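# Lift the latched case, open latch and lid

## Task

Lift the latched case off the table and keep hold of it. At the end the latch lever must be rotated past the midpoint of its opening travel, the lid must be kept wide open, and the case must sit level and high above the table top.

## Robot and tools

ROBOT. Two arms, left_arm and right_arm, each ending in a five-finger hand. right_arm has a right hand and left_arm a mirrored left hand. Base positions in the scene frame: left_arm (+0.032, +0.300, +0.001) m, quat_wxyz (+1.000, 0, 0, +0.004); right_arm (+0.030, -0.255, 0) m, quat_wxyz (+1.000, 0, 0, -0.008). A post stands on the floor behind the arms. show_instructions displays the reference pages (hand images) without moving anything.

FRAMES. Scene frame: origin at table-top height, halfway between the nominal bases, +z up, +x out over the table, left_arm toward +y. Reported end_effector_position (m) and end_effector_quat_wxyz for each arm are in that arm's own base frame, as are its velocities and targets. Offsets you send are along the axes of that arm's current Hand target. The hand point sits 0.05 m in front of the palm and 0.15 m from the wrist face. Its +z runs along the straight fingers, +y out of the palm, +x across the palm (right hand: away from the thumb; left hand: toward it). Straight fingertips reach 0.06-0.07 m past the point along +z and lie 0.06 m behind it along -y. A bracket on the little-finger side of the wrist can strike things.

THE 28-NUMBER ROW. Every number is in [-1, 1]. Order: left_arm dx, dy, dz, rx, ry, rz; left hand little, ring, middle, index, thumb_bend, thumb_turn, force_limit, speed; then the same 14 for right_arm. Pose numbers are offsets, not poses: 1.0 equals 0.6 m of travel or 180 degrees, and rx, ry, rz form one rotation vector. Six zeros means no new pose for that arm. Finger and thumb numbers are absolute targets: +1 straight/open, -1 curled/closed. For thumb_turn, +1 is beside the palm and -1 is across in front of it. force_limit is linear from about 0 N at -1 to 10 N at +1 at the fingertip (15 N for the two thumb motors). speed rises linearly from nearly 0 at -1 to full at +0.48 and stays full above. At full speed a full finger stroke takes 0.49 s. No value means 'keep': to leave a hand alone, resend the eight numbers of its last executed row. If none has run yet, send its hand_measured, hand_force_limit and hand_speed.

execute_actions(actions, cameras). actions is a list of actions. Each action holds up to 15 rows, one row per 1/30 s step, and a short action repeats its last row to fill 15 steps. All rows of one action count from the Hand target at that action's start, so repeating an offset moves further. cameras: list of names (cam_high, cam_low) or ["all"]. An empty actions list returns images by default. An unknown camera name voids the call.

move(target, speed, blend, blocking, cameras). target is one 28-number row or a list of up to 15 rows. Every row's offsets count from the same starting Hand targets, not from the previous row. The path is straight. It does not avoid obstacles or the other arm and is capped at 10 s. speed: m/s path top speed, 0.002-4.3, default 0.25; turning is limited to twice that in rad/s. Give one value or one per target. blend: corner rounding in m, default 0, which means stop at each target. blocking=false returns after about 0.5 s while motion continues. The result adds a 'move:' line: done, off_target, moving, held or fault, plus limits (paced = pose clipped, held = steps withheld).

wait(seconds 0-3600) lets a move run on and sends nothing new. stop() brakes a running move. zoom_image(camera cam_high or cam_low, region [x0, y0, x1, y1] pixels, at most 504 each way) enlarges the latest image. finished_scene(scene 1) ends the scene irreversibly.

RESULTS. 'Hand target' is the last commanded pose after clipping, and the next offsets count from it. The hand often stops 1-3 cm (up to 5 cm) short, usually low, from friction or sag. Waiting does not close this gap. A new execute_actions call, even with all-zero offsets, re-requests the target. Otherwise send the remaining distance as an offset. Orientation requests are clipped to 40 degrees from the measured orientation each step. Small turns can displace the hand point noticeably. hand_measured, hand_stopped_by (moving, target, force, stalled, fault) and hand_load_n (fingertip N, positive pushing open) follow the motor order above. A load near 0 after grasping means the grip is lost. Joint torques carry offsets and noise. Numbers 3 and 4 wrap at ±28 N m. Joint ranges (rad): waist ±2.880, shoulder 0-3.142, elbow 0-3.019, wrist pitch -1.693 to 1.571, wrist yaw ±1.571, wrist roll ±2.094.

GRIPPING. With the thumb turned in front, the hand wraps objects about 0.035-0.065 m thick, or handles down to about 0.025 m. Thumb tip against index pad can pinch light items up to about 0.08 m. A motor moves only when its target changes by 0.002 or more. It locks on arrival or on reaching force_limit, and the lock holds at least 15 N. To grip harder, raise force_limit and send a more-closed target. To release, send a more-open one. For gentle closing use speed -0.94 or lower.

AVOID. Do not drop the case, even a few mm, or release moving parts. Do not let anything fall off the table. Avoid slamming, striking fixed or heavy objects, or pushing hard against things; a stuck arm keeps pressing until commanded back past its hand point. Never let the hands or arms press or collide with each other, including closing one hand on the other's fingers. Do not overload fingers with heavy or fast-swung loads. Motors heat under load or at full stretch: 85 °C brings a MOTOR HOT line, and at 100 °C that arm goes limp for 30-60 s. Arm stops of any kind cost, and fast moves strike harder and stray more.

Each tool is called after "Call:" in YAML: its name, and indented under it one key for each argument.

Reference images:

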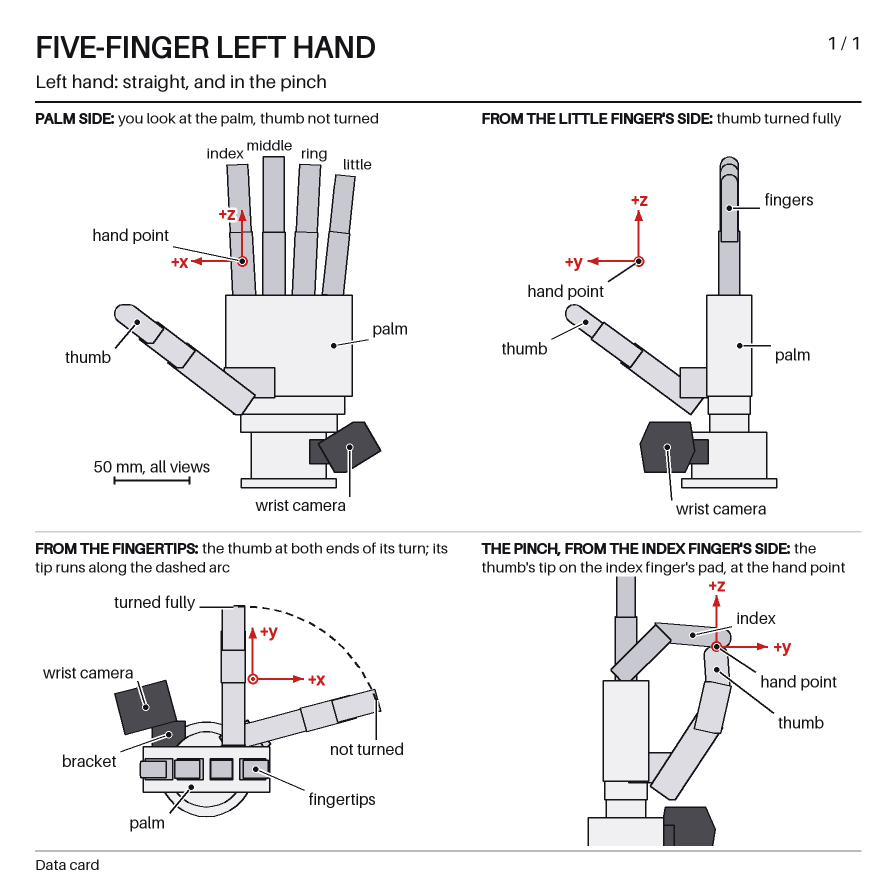

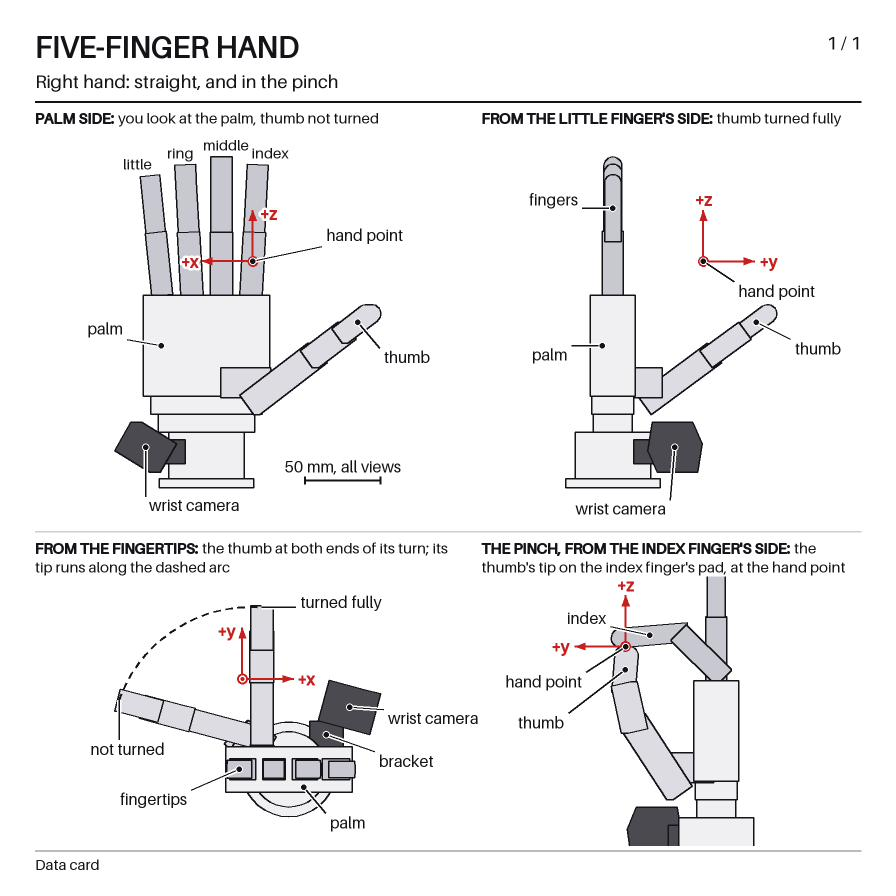

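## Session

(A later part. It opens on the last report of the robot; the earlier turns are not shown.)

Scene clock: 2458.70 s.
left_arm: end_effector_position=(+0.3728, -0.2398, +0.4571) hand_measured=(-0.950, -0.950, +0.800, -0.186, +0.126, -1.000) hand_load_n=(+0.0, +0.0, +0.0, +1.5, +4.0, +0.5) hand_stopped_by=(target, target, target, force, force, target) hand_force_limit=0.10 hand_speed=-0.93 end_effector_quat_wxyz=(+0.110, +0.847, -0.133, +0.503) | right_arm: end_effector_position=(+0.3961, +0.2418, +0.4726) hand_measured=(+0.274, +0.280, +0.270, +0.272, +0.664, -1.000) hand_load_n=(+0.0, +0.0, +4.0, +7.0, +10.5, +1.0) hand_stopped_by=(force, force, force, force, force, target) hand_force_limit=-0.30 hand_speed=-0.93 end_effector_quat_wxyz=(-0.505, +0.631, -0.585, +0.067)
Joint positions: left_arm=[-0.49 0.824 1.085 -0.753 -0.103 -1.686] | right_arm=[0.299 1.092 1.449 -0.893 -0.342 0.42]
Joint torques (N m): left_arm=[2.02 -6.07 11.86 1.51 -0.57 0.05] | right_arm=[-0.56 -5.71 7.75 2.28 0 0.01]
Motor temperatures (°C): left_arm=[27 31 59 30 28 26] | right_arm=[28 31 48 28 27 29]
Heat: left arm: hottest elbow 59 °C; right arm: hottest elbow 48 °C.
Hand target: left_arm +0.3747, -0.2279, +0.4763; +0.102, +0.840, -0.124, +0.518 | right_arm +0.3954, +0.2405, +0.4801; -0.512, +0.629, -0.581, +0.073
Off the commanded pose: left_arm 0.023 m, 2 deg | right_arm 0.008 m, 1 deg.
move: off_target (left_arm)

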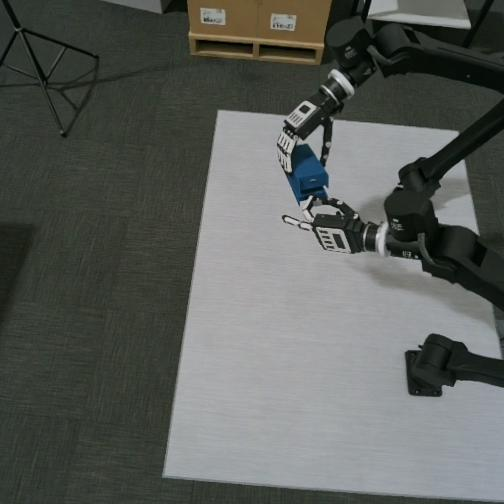

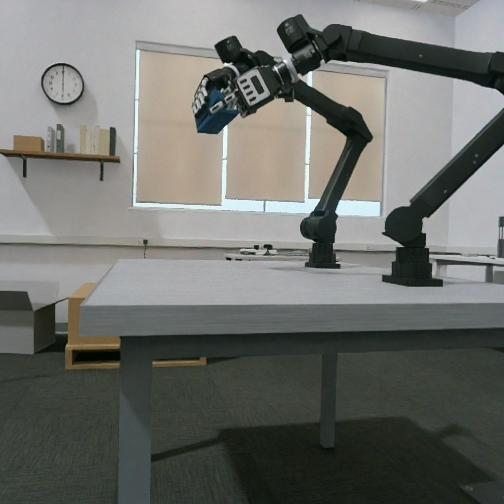

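Call:
move:
  target: [-0.0046,-0.0112,-0.0074,0,0,0,-0.95,-0.95,0.8,-0.46,-0.25,-1,0.1,-0.93,0,0,0,0,0,0,0.25,0.24,0.18,0.16,0.5,-1,-0.3,-0.93]
  speed: 0.03
  cameras: ["cam_high","cam_low"]

Call:
zoom_image:
  camera: "cam_high"
  region: [298, 180, 330, 212]

Call:
zoom_image:
  camera: "cam_low"
  region: [205, 80, 250, 125]

Scene clock: 2467.77 s.
left_arm: end_effector_position=(+0.3696, -0.2343, +0.4606) hand_measured=(-0.950, -0.950, +0.800, -0.186, +0.126, -1.000) hand_load_n=(+0.0, +0.0, +0.0, +2.5, +4.5, +0.5) hand_stopped_by=(target, target, target, force, force, target) hand_force_limit=0.10 hand_speed=-0.93 end_effector_quat_wxyz=(+0.113, +0.845, -0.136, +0.504) | right_arm: end_effector_position=(+0.3943, +0.2446, +0.4733) hand_measured=(+0.274, +0.280, +0.270, +0.272, +0.664, -1.000) hand_load_n=(+0.0, +0.0, +4.0, +7.0, +10.0, +2.5) hand_stopped_by=(force, force, force, force, force, target) hand_force_limit=-0.30 hand_speed=-0.93 end_effector_quat_wxyz=(-0.506, +0.630, -0.585, +0.062)
Joint positions: left_arm=[-0.469 0.811 1.085 -0.76 -0.078 -1.673] | right_arm=[0.304 1.092 1.449 -0.893 -0.346 0.428]
Joint torques (N m): left_arm=[2.37 -6.12 11.15 1.57 -0.71 0.05] | right_arm=[-0.91 -5.77 7.75 2.26 0.14 -0.08]
Motor temperatures (°C): left_arm=[27 31 60 30 28 26] | right_arm=[28 31 48 28 27 29]
Heat: left arm: hottest elbow 60 °C; right arm: hottest elbow 48 °C.
Hand target: left_arm +0.3718, -0.2199, +0.4755; +0.102, +0.840, -0.124, +0.518 | right_arm +0.3955, +0.2404, +0.4801; -0.512, +0.629, -0.581, +0.073
Off the commanded pose: left_arm 0.021 m, 3 deg | right_arm 0.008 m, 2 deg.
move: off_target (left_arm)

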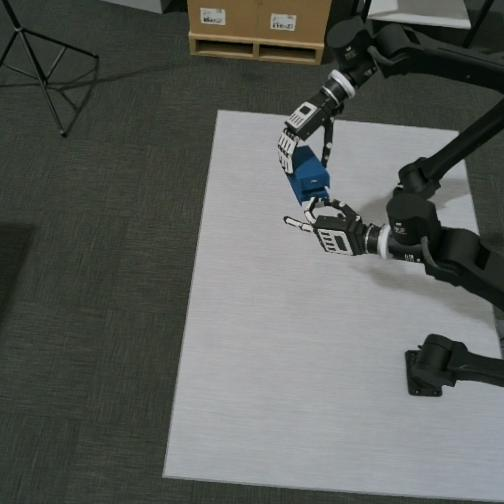

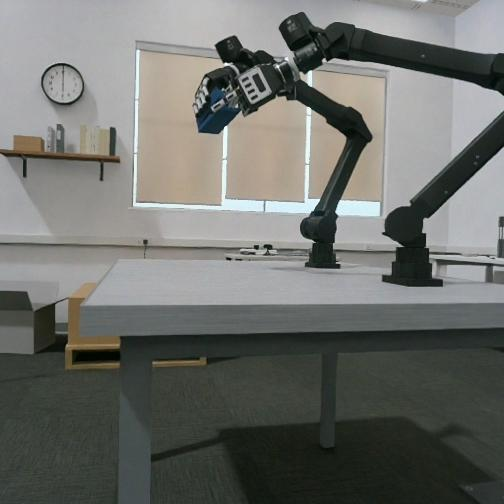

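Scaled by 15.750.

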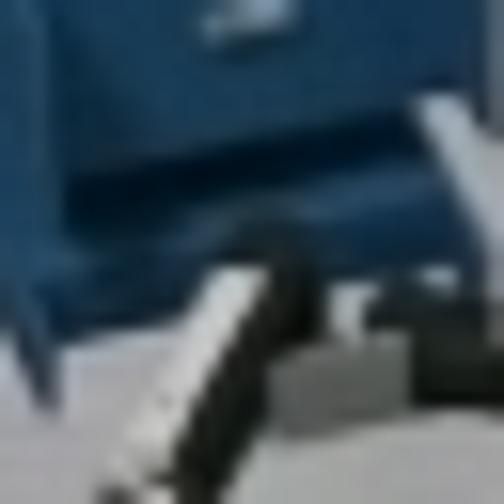

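Scaled by 11.200.

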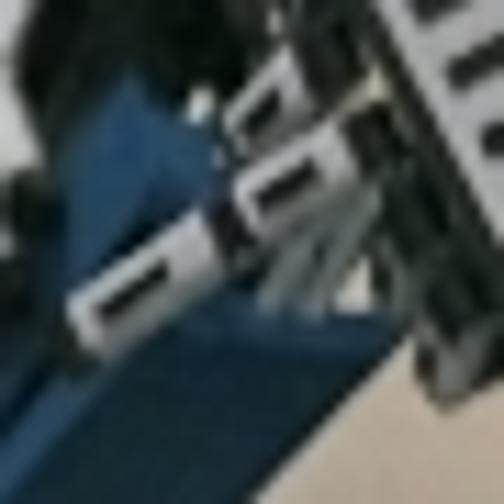

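Call:
move:
  target: [-0.002,-0.0124,-0.0109,0,0,0,-0.95,-0.95,0.8,-0.46,-0.25,-1,0.1,-0.93,0.008,-0.0017,-0.0013,0,0,0,0.25,0.24,0.18,0.16,0.5,-1,-0.3,-0.93]
  speed: 0.03
  cameras: ["cam_high","cam_low"]

Call:
zoom_image:
  camera: "cam_high"
  region: [298, 180, 330, 212]

Call:
zoom_image:
  camera: "cam_low"
  region: [205, 80, 250, 125]

Scene clock: 2471.07 s.
left_arm: end_effector_position=(+0.3646, -0.2268, +0.4638) hand_measured=(-0.950, -0.950, +0.800, -0.186, +0.128, -1.000) hand_load_n=(+0.0, +0.0, +0.0, +3.0, +5.0, +0.0) hand_stopped_by=(target, target, target, force, force, target) hand_force_limit=0.10 hand_speed=-0.93 end_effector_quat_wxyz=(+0.116, +0.844, -0.140, +0.505) | right_arm: end_effector_position=(+0.3924, +0.2464, +0.4741) hand_measured=(+0.274, +0.280, +0.270, +0.272, +0.664, -1.000) hand_load_n=(+0.0, -0.5, +4.0, +7.0, +10.0, +4.0) hand_stopped_by=(force, force, force, force, force, target) hand_force_limit=-0.30 hand_speed=-0.93 end_effector_quat_wxyz=(-0.508, +0.632, -0.583, +0.056)
Joint positions: left_arm=[-0.444 0.793 1.085 -0.775 -0.048 -1.658] | right_arm=[0.304 1.092 1.449 -0.893 -0.359 0.43]
Joint torques (N m): left_arm=[2.61 -5.77 10.89 1.61 -0.86 0.03] | right_arm=[-1.9 -5.77 7.51 2.28 0.17 -0.17]
Motor temperatures (°C): left_arm=[27 31 60 30 28 26] | right_arm=[28 31 48 28 27 29]
Heat: left arm: hottest elbow 60 °C; right arm: hottest elbow 48 °C.
Hand target: left_arm +0.3682, -0.2108, +0.4768; +0.102, +0.840, -0.124, +0.518 | right_arm +0.3970, +0.2360, +0.4788; -0.512, +0.629, -0.580, +0.073
Off the commanded pose: left_arm 0.021 m, 3 deg | right_arm 0.012 m, 2 deg.
move: off_target (left_arm, right_arm)

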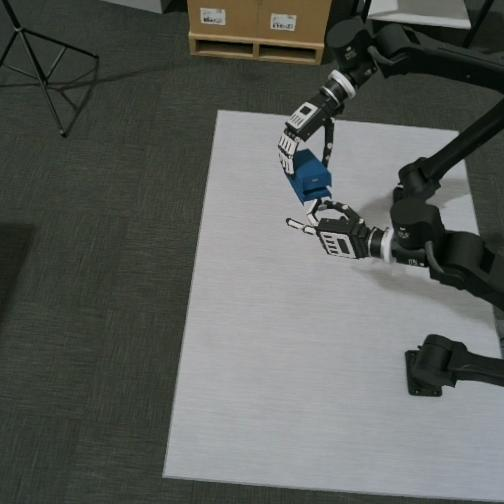

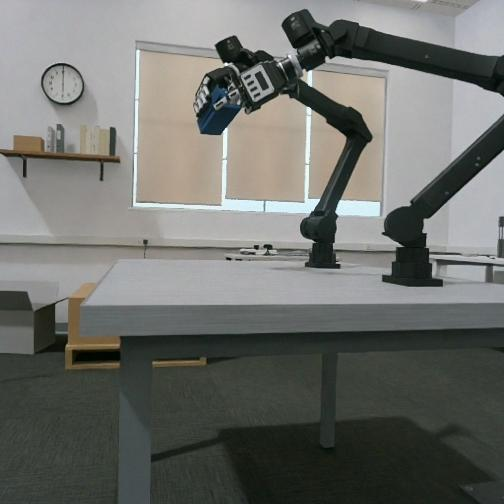

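Scaled by 15.750.

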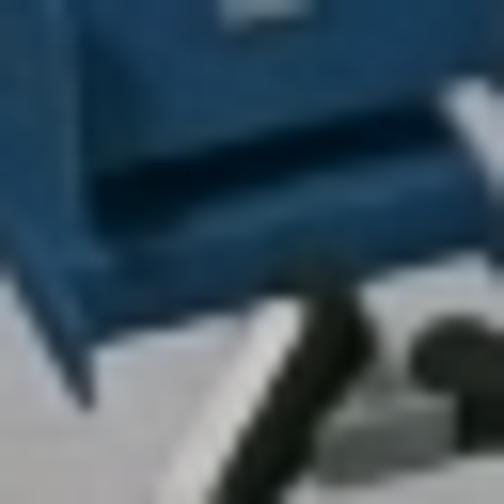

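Scaled by 11.200.

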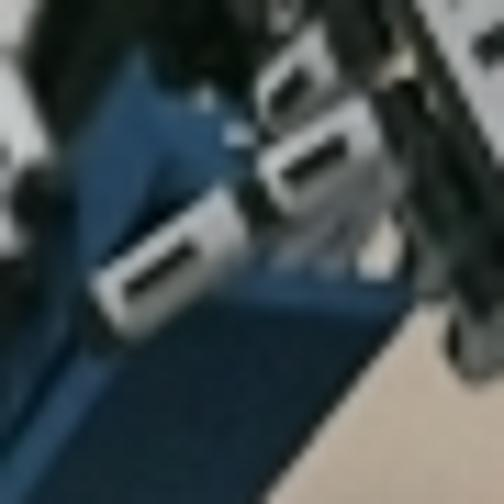

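Call:
move:
  target: [0.002,0.0124,0.0109,0,0,0,-0.95,-0.95,0.8,-0.46,-0.25,-1,0.1,-0.93,-0.008,0.0017,0.0013,0,0,0,0.25,0.24,0.18,0.16,0.5,-1,-0.3,-0.93]
  speed: 0.03
  cameras: ["cam_high","cam_low"]

Call:
zoom_image:
  camera: "cam_high"
  region: [298, 180, 330, 212]

Scene clock: 2477.83 s.
left_arm: end_effector_position=(+0.3658, -0.2261, +0.4630) hand_measured=(-0.950, -0.950, +0.800, -0.186, +0.128, -1.000) hand_load_n=(+0.0, +0.0, +0.0, +4.0, +5.0, +0.0) hand_stopped_by=(target, target, target, force, force, target) hand_force_limit=0.10 hand_speed=-0.93 end_effector_quat_wxyz=(+0.108, +0.845, -0.137, +0.506) | right_arm: end_effector_position=(+0.3940, +0.2452, +0.4737) hand_measured=(+0.274, +0.280, +0.270, +0.272, +0.664, -1.000) hand_load_n=(+0.0, +0.0, +4.0, +6.5, +10.0, +2.5) hand_stopped_by=(force, force, force, force, force, target) hand_force_limit=-0.30 hand_speed=-0.93 end_effector_quat_wxyz=(-0.507, +0.630, -0.586, +0.060)
Joint positions: left_arm=[-0.451 0.793 1.085 -0.775 -0.071 -1.657] | right_arm=[0.304 1.092 1.449 -0.892 -0.349 0.433]
Joint torques (N m): left_arm=[1.03 -4.37 11.12 2.14 -0.95 -0.11] | right_arm=[-0.97 -5.71 7.75 2.25 0.23 -0.12]
Motor temperatures (°C): left_arm=[27 31 60 30 28 26] | right_arm=[28 31 48 27 27 29]
Heat: left arm: hottest elbow 60 °C; right arm: hottest elbow 48 °C.
Hand target: left_arm +0.3718, -0.2199, +0.4754; +0.102, +0.840, -0.124, +0.518 | right_arm +0.3954, +0.2405, +0.4801; -0.512, +0.629, -0.580, +0.073
Off the commanded pose: left_arm 0.015 m, 2 deg | right_arm 0.008 m, 2 deg.
move: off_target (left_arm)

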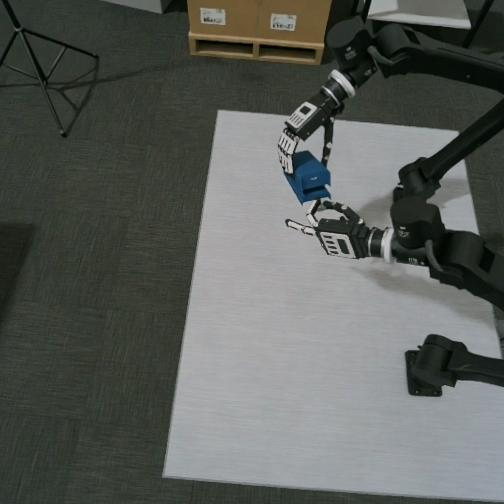

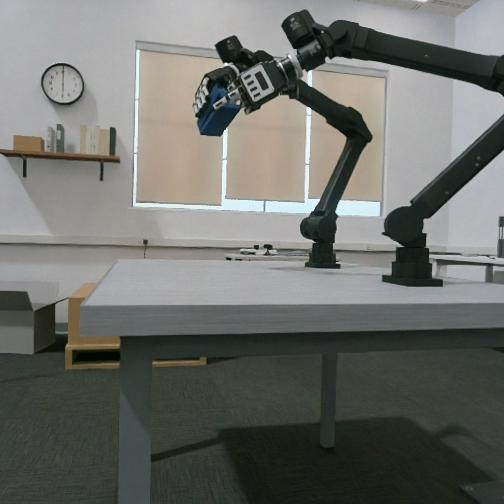

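Scaled by 15.750.

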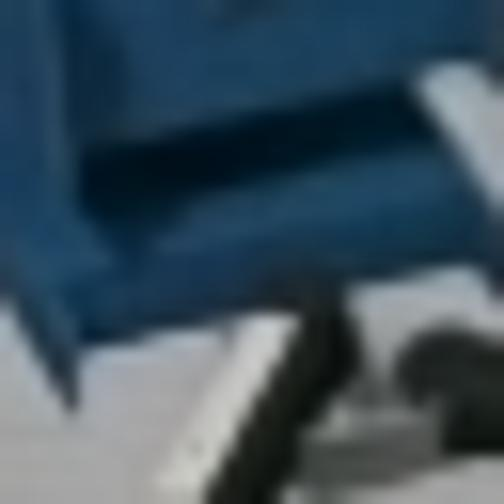

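Call:
move:
  target: [0,0.008,0.007,0,0,0,-0.95,-0.95,0.8,-0.46,-0.25,-1,0.1,-0.93,0,0,0,0,0,0,0.25,0.24,0.18,0.16,0.5,-1,-0.3,-0.93]
  speed: 0.03
  cameras: ["cam_high","cam_low"]

Call:
zoom_image:
  camera: "cam_high"
  region: [298, 180, 330, 212]

Scene clock: 2479.47 s.
left_arm: end_effector_position=(+0.3676, -0.2282, +0.4598) hand_measured=(-0.950, -0.950, +0.800, -0.186, +0.128, -1.000) hand_load_n=(+0.0, +0.0, +0.0, +3.0, +3.5, +0.0) hand_stopped_by=(target, target, target, force, force, target) hand_force_limit=0.10 hand_speed=-0.93 end_effector_quat_wxyz=(+0.102, +0.846, -0.137, +0.505) | right_arm: end_effector_position=(+0.3949, +0.2443, +0.4733) hand_measured=(+0.274, +0.280, +0.270, +0.272, +0.664, -1.000) hand_load_n=(+0.0, +0.0, +4.0, +6.0, +10.0, +1.0) hand_stopped_by=(force, force, force, force, force, target) hand_force_limit=-0.30 hand_speed=-0.93 end_effector_quat_wxyz=(-0.506, +0.629, -0.587, +0.062)
Joint positions: left_arm=[-0.464 0.8 1.085 -0.775 -0.092 -1.657] | right_arm=[0.304 1.092 1.449 -0.892 -0.342 0.433]
Joint torques (N m): left_arm=[0.56 -4.07 11.11 2.5 -0.72 -0.19] | right_arm=[-0.91 -5.66 7.75 2.26 0.02 -0.12]
Motor temperatures (°C): left_arm=[27 31 60 30 28 26] | right_arm=[28 31 48 27 27 29]
Heat: left arm: hottest elbow 60 °C; right arm: hottest elbow 48 °C.
Hand target: left_arm +0.3739, -0.2257, +0.4738; +0.102, +0.840, -0.124, +0.518 | right_arm +0.3954, +0.2405, +0.4801; -0.512, +0.629, -0.580, +0.073
Off the commanded pose: left_arm 0.015 m, 2 deg | right_arm 0.008 m, 2 deg.
move: off_target (left_arm)

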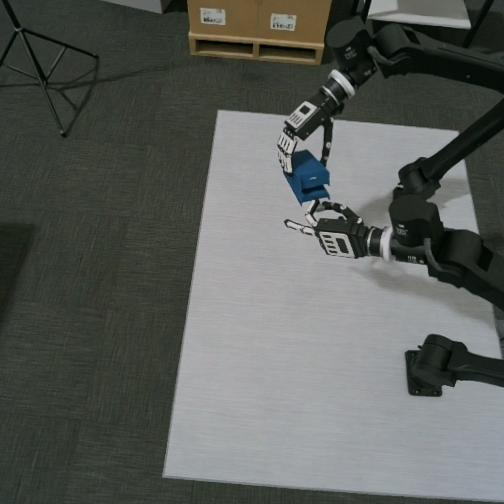

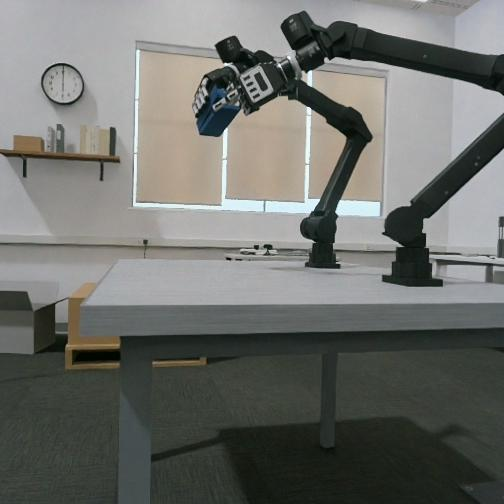

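Scaled by 15.750.

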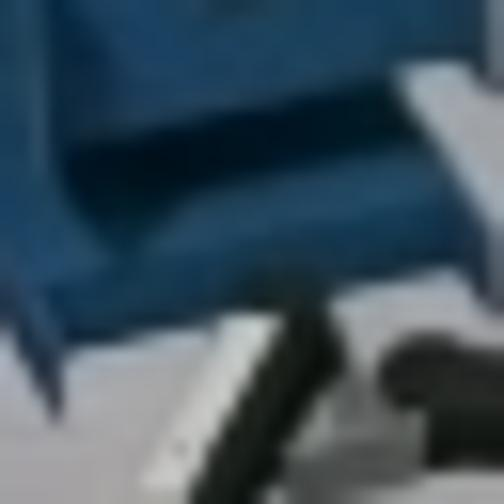

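Call:
move:
  target: [0,0,0,0,0,0,-0.95,-0.95,0.8,0.0,0.5,-1,0.1,-0.9,0,0,0,0,0,0,0.25,0.24,0.18,0.16,0.5,-1,-0.3,-0.93]
  speed: 0.03
  cameras: ["cam_high","cam_low"]

Call:
zoom_image:
  camera: "cam_high"
  region: [298, 180, 330, 212]

Call:
zoom_image:
  camera: "cam_low"
  region: [205, 80, 250, 125]

Scene clock: 2483.83 s.
left_arm: end_effector_position=(+0.3689, -0.2264, +0.4596) hand_measured=(-0.950, -0.950, +0.800, +0.000, +0.500, -1.000) hand_load_n=(+0.0, +0.0, +0.0, +0.0, +0.0, +0.0) hand_stopped_by=(target, target, target, target, target, target) hand_force_limit=0.10 hand_speed=-0.90 end_effector_quat_wxyz=(+0.097, +0.846, -0.135, +0.506) | right_arm: end_effector_position=(+0.3954, +0.2435, +0.4727) hand_measured=(+0.274, +0.280, +0.270, +0.272, +0.664, -1.000) hand_load_n=(+0.5, +0.5, +4.0, +4.5, +10.5, +0.0) hand_stopped_by=(force, force, force, force, force, target) hand_force_limit=-0.30 hand_speed=-0.93 end_effector_quat_wxyz=(-0.505, +0.630, -0.586, +0.066)
Joint positions: left_arm=[-0.464 0.8 1.085 -0.775 -0.103 -1.657] | right_arm=[0.304 1.092 1.449 -0.892 -0.338 0.425]
Joint torques (N m): left_arm=[0.56 -4.13 11.1 2.48 -0.21 -0.19] | right_arm=[-0.85 -5.71 7.73 2.28 -0.12 -0.05]
Motor temperatures (°C): left_arm=[27 31 60 30 28 26] | right_arm=[28 31 48 27 27 29]
Heat: left arm: hottest elbow 60 °C; right arm: hottest elbow 48 °C.
Hand target: left_arm +0.3738, -0.2257, +0.4738; +0.102, +0.840, -0.124, +0.518 | right_arm +0.3954, +0.2405, +0.4801; -0.512, +0.629, -0.580, +0.073
Off the commanded pose: left_arm 0.015 m, 2 deg | right_arm 0.008 m, 1 deg.
move: done

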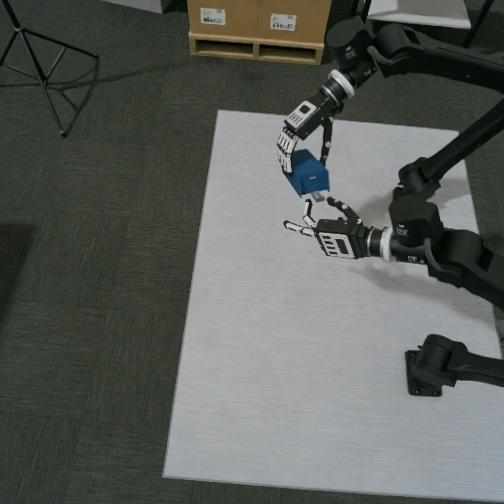

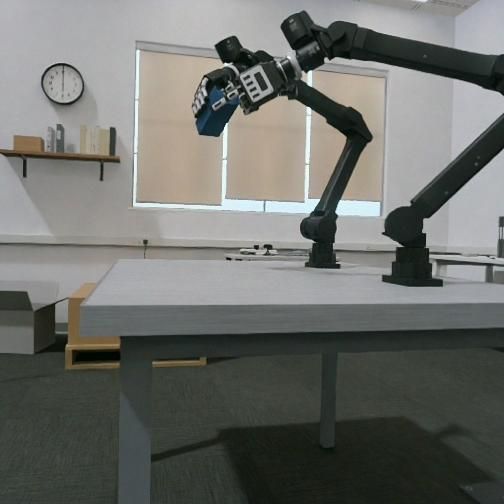

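Scaled by 15.750.

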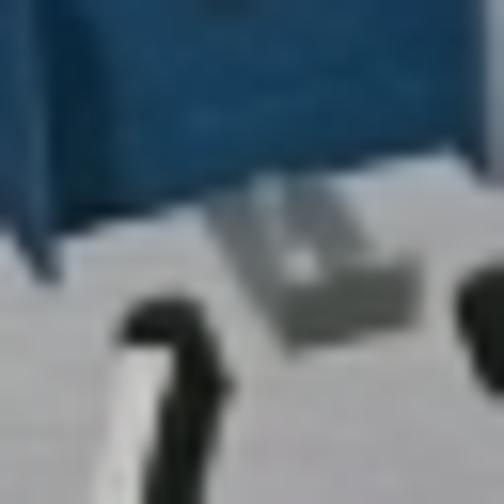

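Scaled by 11.200.

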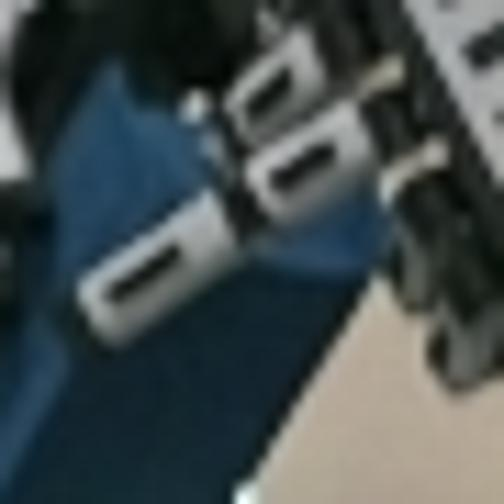

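Call:
move:
  target: [0,-0.0992,-0.0879,0,0,0,-0.95,-0.95,0.8,0.0,0.5,-1,0.1,-0.9,0,0,0,0,0,0,0.25,0.24,0.18,0.16,0.5,-1,-0.3,-0.93]
  speed: 0.08
  cameras: ["cam_high","cam_low"]

Call:
zoom_image:
  camera: "cam_high"
  region: [290, 160, 340, 210]

Call:
zoom_image:
  camera: "cam_low"
  region: [195, 75, 255, 135]

Scene clock: 2487.50 s.
left_arm: end_effector_position=(+0.3521, -0.1548, +0.4727) hand_measured=(-0.950, -0.950, +0.800, +0.000, +0.500, -1.000) hand_load_n=(+0.0, +0.0, +0.0, +0.0, +0.0, -0.5) hand_stopped_by=(target, target, target, target, target, target) hand_force_limit=0.10 hand_speed=-0.90 end_effector_quat_wxyz=(+0.106, +0.850, -0.119, +0.503) | right_arm: end_effector_position=(+0.3954, +0.2435, +0.4727) hand_measured=(+0.274, +0.280, +0.270, +0.272, +0.664, -1.000) hand_load_n=(+1.0, +0.0, +4.0, +4.5, +10.5, +0.0) hand_stopped_by=(force, force, force, force, force, target) hand_force_limit=-0.30 hand_speed=-0.93 end_effector_quat_wxyz=(-0.505, +0.630, -0.586, +0.066)
Joint positions: left_arm=[-0.184 0.708 1.085 -0.874 0.143 -1.562] | right_arm=[0.304 1.092 1.449 -0.892 -0.338 0.425]
Joint torques (N m): left_arm=[0.56 -3.49 12.51 1.47 0.11 0.09] | right_arm=[-0.97 -5.71 7.73 2.26 -0.12 -0.05]
Motor temperatures (°C): left_arm=[27 31 60 30 28 26] | right_arm=[28 31 48 27 27 29]
Heat: left arm: hottest elbow 60 °C; right arm: hottest elbow 48 °C.
Hand target: left_arm +0.3481, -0.1534, +0.4945; +0.102, +0.840, -0.124, +0.518 | right_arm +0.3954, +0.2405, +0.4801; -0.512, +0.629, -0.580, +0.073
Off the commanded pose: left_arm 0.022 m, 2 deg | right_arm 0.008 m, 1 deg.
move: off_target (left_arm)

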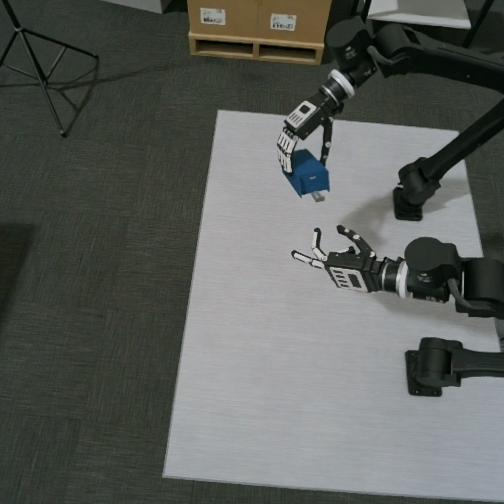

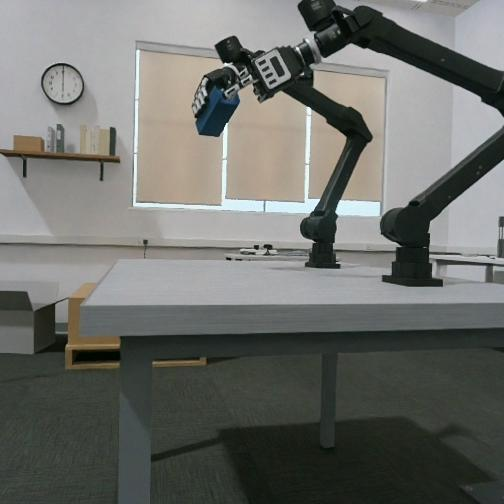

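Scaled by 10.080.

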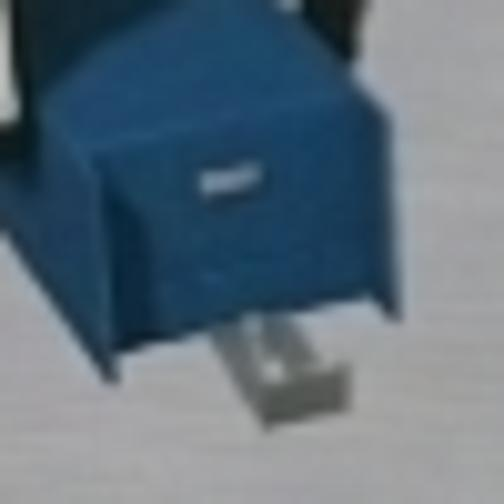

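Scaled by 8.400.

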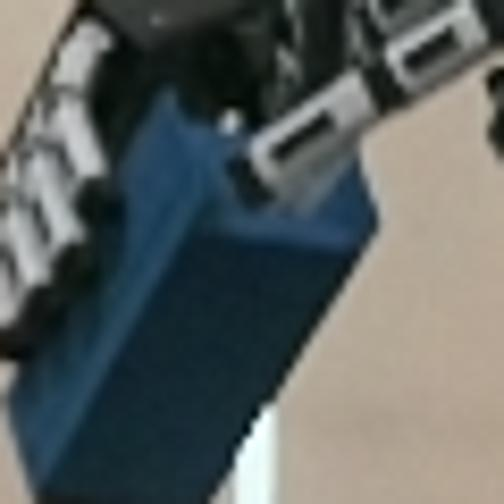

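Call:
move:
  target: [-0.0224,-0.2051,-0.0643,0,0,0,-0.95,-0.95,0.8,0.0,0.5,-1,0.1,-0.9,0,0,0,0,0,0,0.25,0.24,0.18,0.16,0.5,-1,-0.3,-0.93]
  speed: 0.12
  cameras: []

Call:
move:
  target: [0,0,0,0,0,0,-0.95,-0.95,0.8,0.0,0.5,-1,0.1,-0.9,0.0342,-0.003,0.0827,0.1001,-0.0593,-0.2347,0.25,0.24,0.18,0.16,0.5,-1,-0.3,-0.93]
  speed: 0.07
  cameras: ["cam_high","cam_low"]

Scene clock: 2527.80 s.
left_arm: end_effector_position=(+0.3497, -0.0230, +0.4658) hand_measured=(-0.950, -0.950, +0.800, +0.000, +0.500, -1.000) hand_load_n=(+0.0, +0.0, +0.0, +0.0, +0.0, +0.0) hand_stopped_by=(target, target, target, target, target, target) hand_force_limit=0.10 hand_speed=-0.90 end_effector_quat_wxyz=(+0.117, +0.851, -0.110, +0.500) | right_arm: end_effector_position=(+0.3954, +0.2435, +0.4727) hand_measured=(+0.274, +0.280, +0.270, +0.272, +0.664, -1.000) hand_load_n=(+0.5, +0.0, +4.0, +5.0, +10.0, +0.0) hand_stopped_by=(force, force, force, force, force, target) hand_force_limit=-0.30 hand_speed=-0.93 end_effector_quat_wxyz=(-0.505, +0.630, -0.586, +0.066)
Joint positions: left_arm=[0.465 0.771 1.112 -1.008 0.703 -1.202] | right_arm=[0.304 1.092 1.449 -0.892 -0.338 0.425]
Joint torques (N m): left_arm=[0.32 -3.37 14 1.17 0.45 0.1] | right_arm=[-0.91 -5.71 7.75 2.26 -0.12 -0.05]
Motor temperatures (°C): left_arm=[27 31 63 30 28 26] | right_arm=[28 31 48 27 27 29]
Heat: left arm: hottest elbow 63 °C; right arm: hottest elbow 48 °C.
Hand target: left_arm +0.3484, -0.0238, +0.4943; +0.102, +0.840, -0.124, +0.518 | right_arm +0.3954, +0.2405, +0.4801; -0.512, +0.629, -0.580, +0.073
Off the commanded pose: left_arm 0.028 m, 3 deg | right_arm 0.008 m, 1 deg.
move: off_target (left_arm)

Scene clock: 2534.20 s.
left_arm: end_effector_position=(+0.3497, -0.0230, +0.4658) hand_measured=(-0.950, -0.950, +0.800, +0.000, +0.500, -1.000) hand_load_n=(+0.0, +0.0, +0.0, +0.0, +0.0, +0.0) hand_stopped_by=(target, target, target, target, target, target) hand_force_limit=0.10 hand_speed=-0.90 end_effector_quat_wxyz=(+0.117, +0.851, -0.110, +0.500) | right_arm: end_effector_position=(+0.4403, +0.2502, +0.4325) hand_measured=(+0.274, +0.280, +0.270, +0.272, +0.664, -1.000) hand_load_n=(+0.5, +0.0, +4.0, +5.0, +10.5, +0.0) hand_stopped_by=(force, force, force, force, force, target) hand_force_limit=-0.30 hand_speed=-0.93 end_effector_quat_wxyz=(-0.582, +0.720, -0.268, +0.267)
Joint positions: left_arm=[0.465 0.771 1.112 -1.008 0.703 -1.202] | right_arm=[0.307 1.061 1.192 -0.334 -0.47 -0.166]
Joint torques (N m): left_arm=[0.32 -3.37 14.01 1.16 0.45 0.1] | right_arm=[-0.15 -6.59 8.02 3.19 -0.1 -0.14]
Motor temperatures (°C): left_arm=[27 31 63 30 28 26] | right_arm=[28 31 48 28 27 29]
Heat: left arm: hottest elbow 63 °C; right arm: hottest elbow 48 °C.
Hand target: left_arm +0.3484, -0.0238, +0.4943; +0.102, +0.840, -0.124, +0.518 | right_arm +0.4371, +0.2513, +0.4483; -0.592, +0.713, -0.249, +0.282
Off the commanded pose: left_arm 0.029 m, 3 deg | right_arm 0.016 m, 3 deg.
move: off_target (right_arm)

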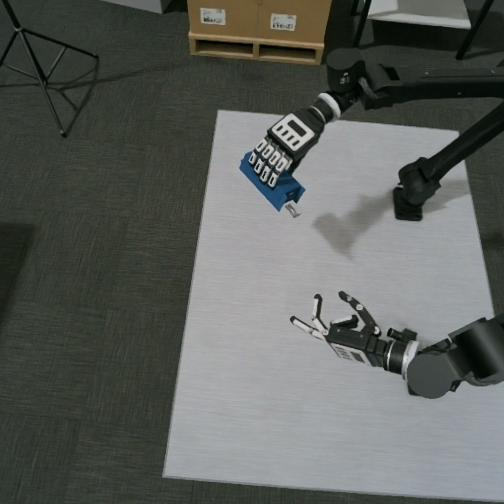

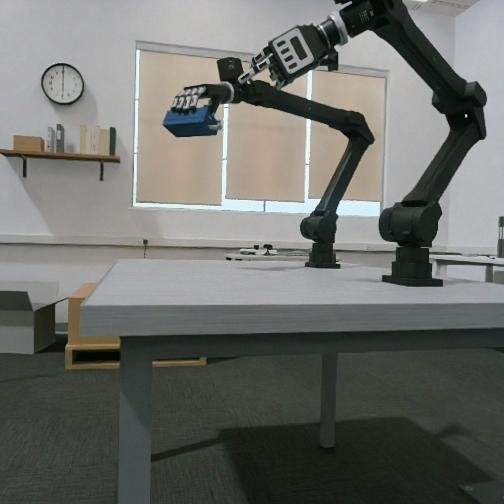

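Call:
zoom_image:
  camera: "cam_high"
  region: [230, 140, 320, 230]

Call:
move:
  target: [0,0,0,0,0,0,-0.95,-0.95,0.8,0.0,0.5,-1,0.1,-0.9,0.046,-0.0062,0.0587,0.1152,0.0079,-0.2494,0.25,0.24,0.18,0.16,0.5,-1,-0.3,-0.93]
  speed: 0.07
  cameras: ["cam_high","cam_low"]

Call:
zoom_image:
  camera: "cam_high"
  region: [220, 130, 320, 230]

Scaled by 5.600.

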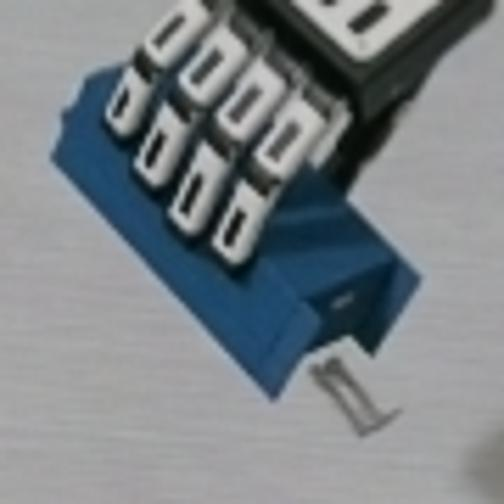

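Scene clock: 2543.37 s.
left_arm: end_effector_position=(+0.3497, -0.0230, +0.4658) hand_measured=(-0.950, -0.950, +0.800, +0.000, +0.500, -1.000) hand_load_n=(+0.5, +0.0, +0.0, +0.0, +0.0, +0.0) hand_stopped_by=(target, target, target, target, target, target) hand_force_limit=0.10 hand_speed=-0.90 end_effector_quat_wxyz=(+0.117, +0.851, -0.110, +0.500) | right_arm: end_effector_position=(+0.4790, +0.2590, +0.4407) hand_measured=(+0.274, +0.280, +0.270, +0.272, +0.664, -1.000) hand_load_n=(+0.0, +0.0, +4.0, +5.0, +10.0, +0.5) hand_stopped_by=(force, force, force, force, force, target) hand_force_limit=-0.30 hand_speed=-0.93 end_effector_quat_wxyz=(-0.557, +0.645, +0.074, +0.518)
Joint positions: left_arm=[0.465 0.771 1.112 -1.008 0.703 -1.202] | right_arm=[0.321 1.082 0.98 0.293 -0.606 -0.754]
Joint torques (N m): left_arm=[0.32 -3.37 14.01 1.16 0.45 0.1] | right_arm=[-0.62 -5.36 7.95 3.12 0.11 -0.24]
Motor temperatures (°C): left_arm=[27 31 63 30 28 26] | right_arm=[28 31 48 28 27 29]
Heat: left arm: hottest elbow 63 °C; right arm: hottest elbow 48 °C.
Hand target: left_arm +0.3484, -0.0238, +0.4943; +0.102, +0.840, -0.124, +0.518 | right_arm +0.4816, +0.2577, +0.4498; -0.553, +0.635, +0.087, +0.533
Off the commanded pose: left_arm 0.029 m, 3 deg | right_arm 0.010 m, 3 deg.
move: off_target (right_arm)

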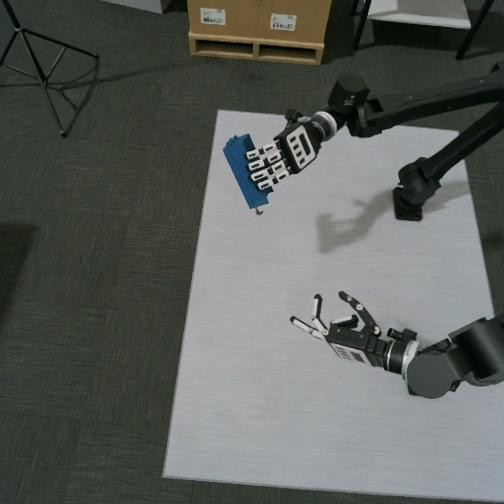

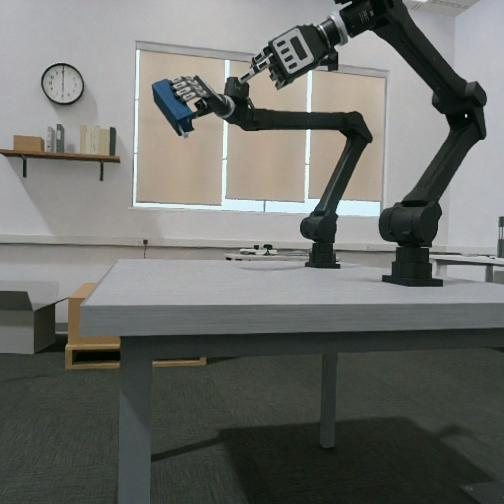

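Scaled by 5.040.

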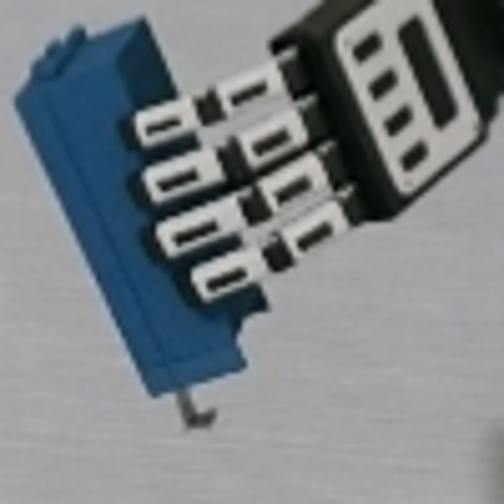

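Call:
move:
  target: [0,0,0,0,0,0,-0.95,-0.95,0.8,0.0,0.5,-1,0.1,-0.9,0.0417,-0.0243,0.0182,0.0865,0.0649,-0.2618,0.25,0.24,0.18,0.16,0.5,-1,-0.3,-0.93]
  speed: 0.07
  cameras: ["cam_high","cam_low"]

Call:
zoom_image:
  camera: "cam_high"
  region: [220, 130, 320, 230]

Scene clock: 2553.00 s.
left_arm: end_effector_position=(+0.3497, -0.0230, +0.4658) hand_measured=(-0.950, -0.950, +0.800, +0.000, +0.500, -1.000) hand_load_n=(+0.0, +0.0, +0.0, +0.0, +0.0, +0.0) hand_stopped_by=(target, target, target, target, target, target) hand_force_limit=0.10 hand_speed=-0.90 end_effector_quat_wxyz=(+0.117, +0.851, -0.110, +0.500) | right_arm: end_effector_position=(+0.4877, +0.2643, +0.4720) hand_measured=(+0.274, +0.280, +0.270, +0.272, +0.664, -1.000) hand_load_n=(+0.0, +0.0, +4.0, +5.5, +10.5, +0.5) hand_stopped_by=(force, force, force, force, force, target) hand_force_limit=-0.30 hand_speed=-0.93 end_effector_quat_wxyz=(-0.392, +0.427, +0.340, +0.740)
Joint positions: left_arm=[0.465 0.771 1.112 -1.008 0.703 -1.202] | right_arm=[0.328 1.222 0.849 0.953 -0.743 -1.339]
Joint torques (N m): left_arm=[0.32 -3.37 14 1.16 0.45 0.1] | right_arm=[-0.91 -6.12 7.13 2.61 0.35 -0.28]
Motor temperatures (°C): left_arm=[27 31 63 30 28 26] | right_arm=[28 31 48 28 27 29]
Heat: left arm: hottest elbow 63 °C; right arm: hottest elbow 48 °C.
Hand target: left_arm +0.3484, -0.0238, +0.4943; +0.102, +0.840, -0.124, +0.518 | right_arm +0.4881, +0.2599, +0.4800; -0.379, +0.413, +0.346, +0.752
Off the commanded pose: left_arm 0.029 m, 3 deg | right_arm 0.009 m, 3 deg.
move: off_target (right_arm)

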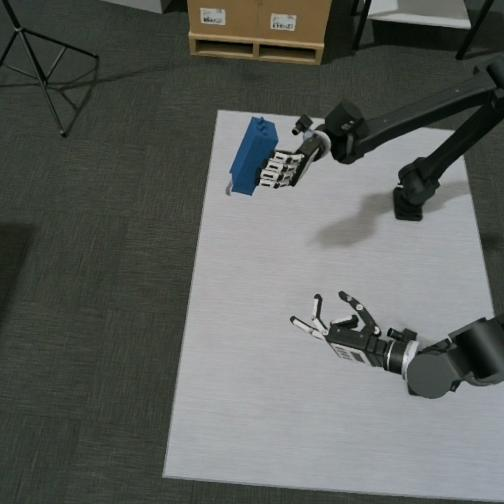

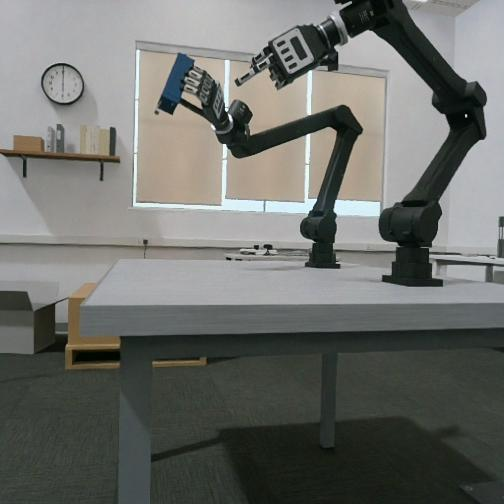

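Scaled by 5.040.

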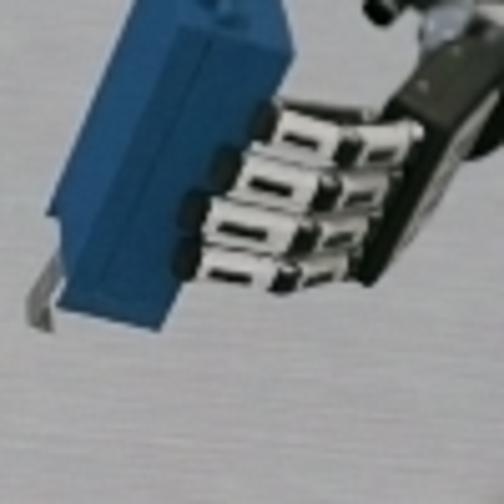

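Call:
move:
  target: [0,0,0,0,0,0,-0.95,-0.95,0.8,0.0,0.5,-1,0.1,-0.9,0.0883,-0.132,-0.0488,0.0358,0.0928,-0.273,0.25,0.24,0.18,0.16,0.5,-1,-0.3,-0.93]
  speed: 0.07
  cameras: ["cam_high","cam_low"]

Call:
zoom_image:
  camera: "cam_high"
  region: [240, 120, 340, 220]

Call:
zoom_image:
  camera: "cam_low"
  region: [140, 20, 240, 120]

Scene clock: 2562.90 s.
left_arm: end_effector_position=(+0.3497, -0.0230, +0.4658) hand_measured=(-0.950, -0.950, +0.800, +0.000, +0.500, -1.000) hand_load_n=(+0.0, +0.0, +0.0, +0.0, +0.0, -0.5) hand_stopped_by=(target, target, target, target, target, target) hand_force_limit=0.10 hand_speed=-0.90 end_effector_quat_wxyz=(+0.117, +0.851, -0.110, +0.500) | right_arm: end_effector_position=(+0.3947, +0.2563, +0.4955) hand_measured=(+0.274, +0.280, +0.270, +0.272, +0.664, -1.000) hand_load_n=(+0.5, +0.0, +4.0, +5.5, +10.0, +0.0) hand_stopped_by=(force, force, force, force, force, target) hand_force_limit=-0.30 hand_speed=-0.93 end_effector_quat_wxyz=(-0.107, +0.114, +0.470, +0.869)
Joint positions: left_arm=[0.465 0.771 1.112 -1.008 0.703 -1.202] | right_arm=[0.358 1.323 0.709 1.556 -0.853 -1.977]
Joint torques (N m): left_arm=[0.32 -3.43 14 1.16 0.45 0.1] | right_arm=[0.03 -5.77 5.76 1.76 0.6 -0.19]
Motor temperatures (°C): left_arm=[27 31 64 30 28 26] | right_arm=[28 31 48 28 27 29]
Heat: left arm: hottest elbow 64 °C; right arm: hottest elbow 48 °C.
Hand target: left_arm +0.3484, -0.0238, +0.4943; +0.102, +0.840, -0.124, +0.518 | right_arm +0.3900, +0.2579, +0.4981; -0.099, +0.101, +0.469, +0.872
Off the commanded pose: left_arm 0.029 m, 3 deg | right_arm 0.006 m, 2 deg.
joint sent to its limit (right arm) — joint 4 (wrist pitch), upper limit. The joint targets still meet the commanded pose.
move: done

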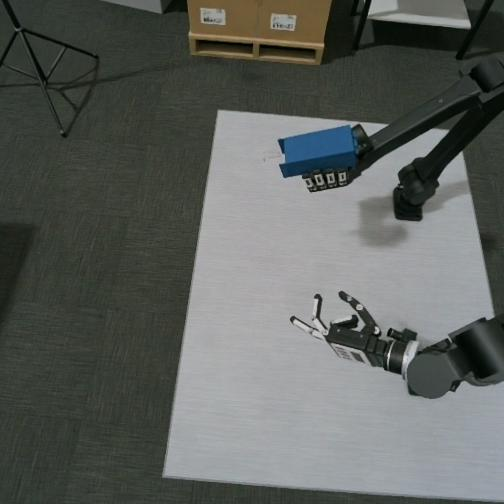

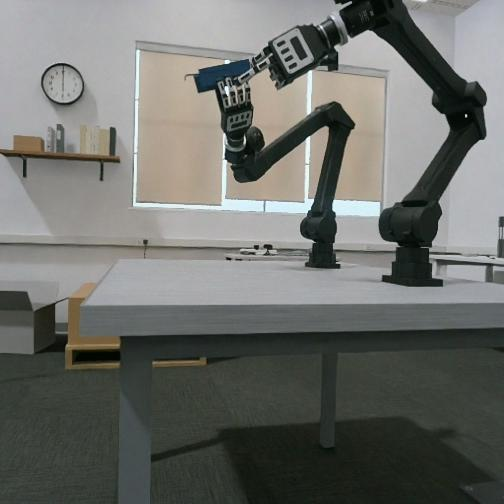

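Scaled by 5.040.

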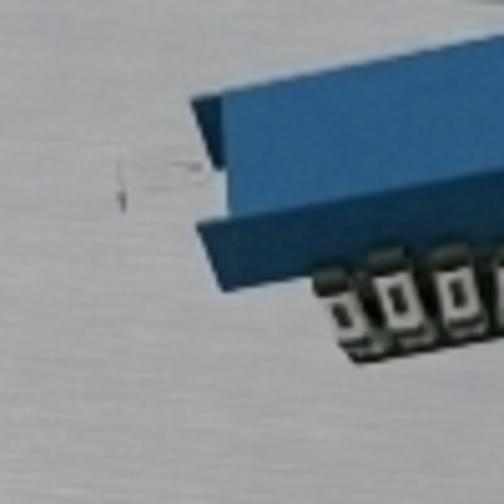

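Scaled by 5.040.

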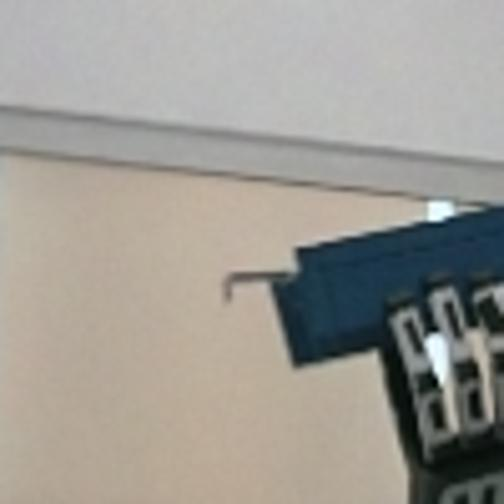

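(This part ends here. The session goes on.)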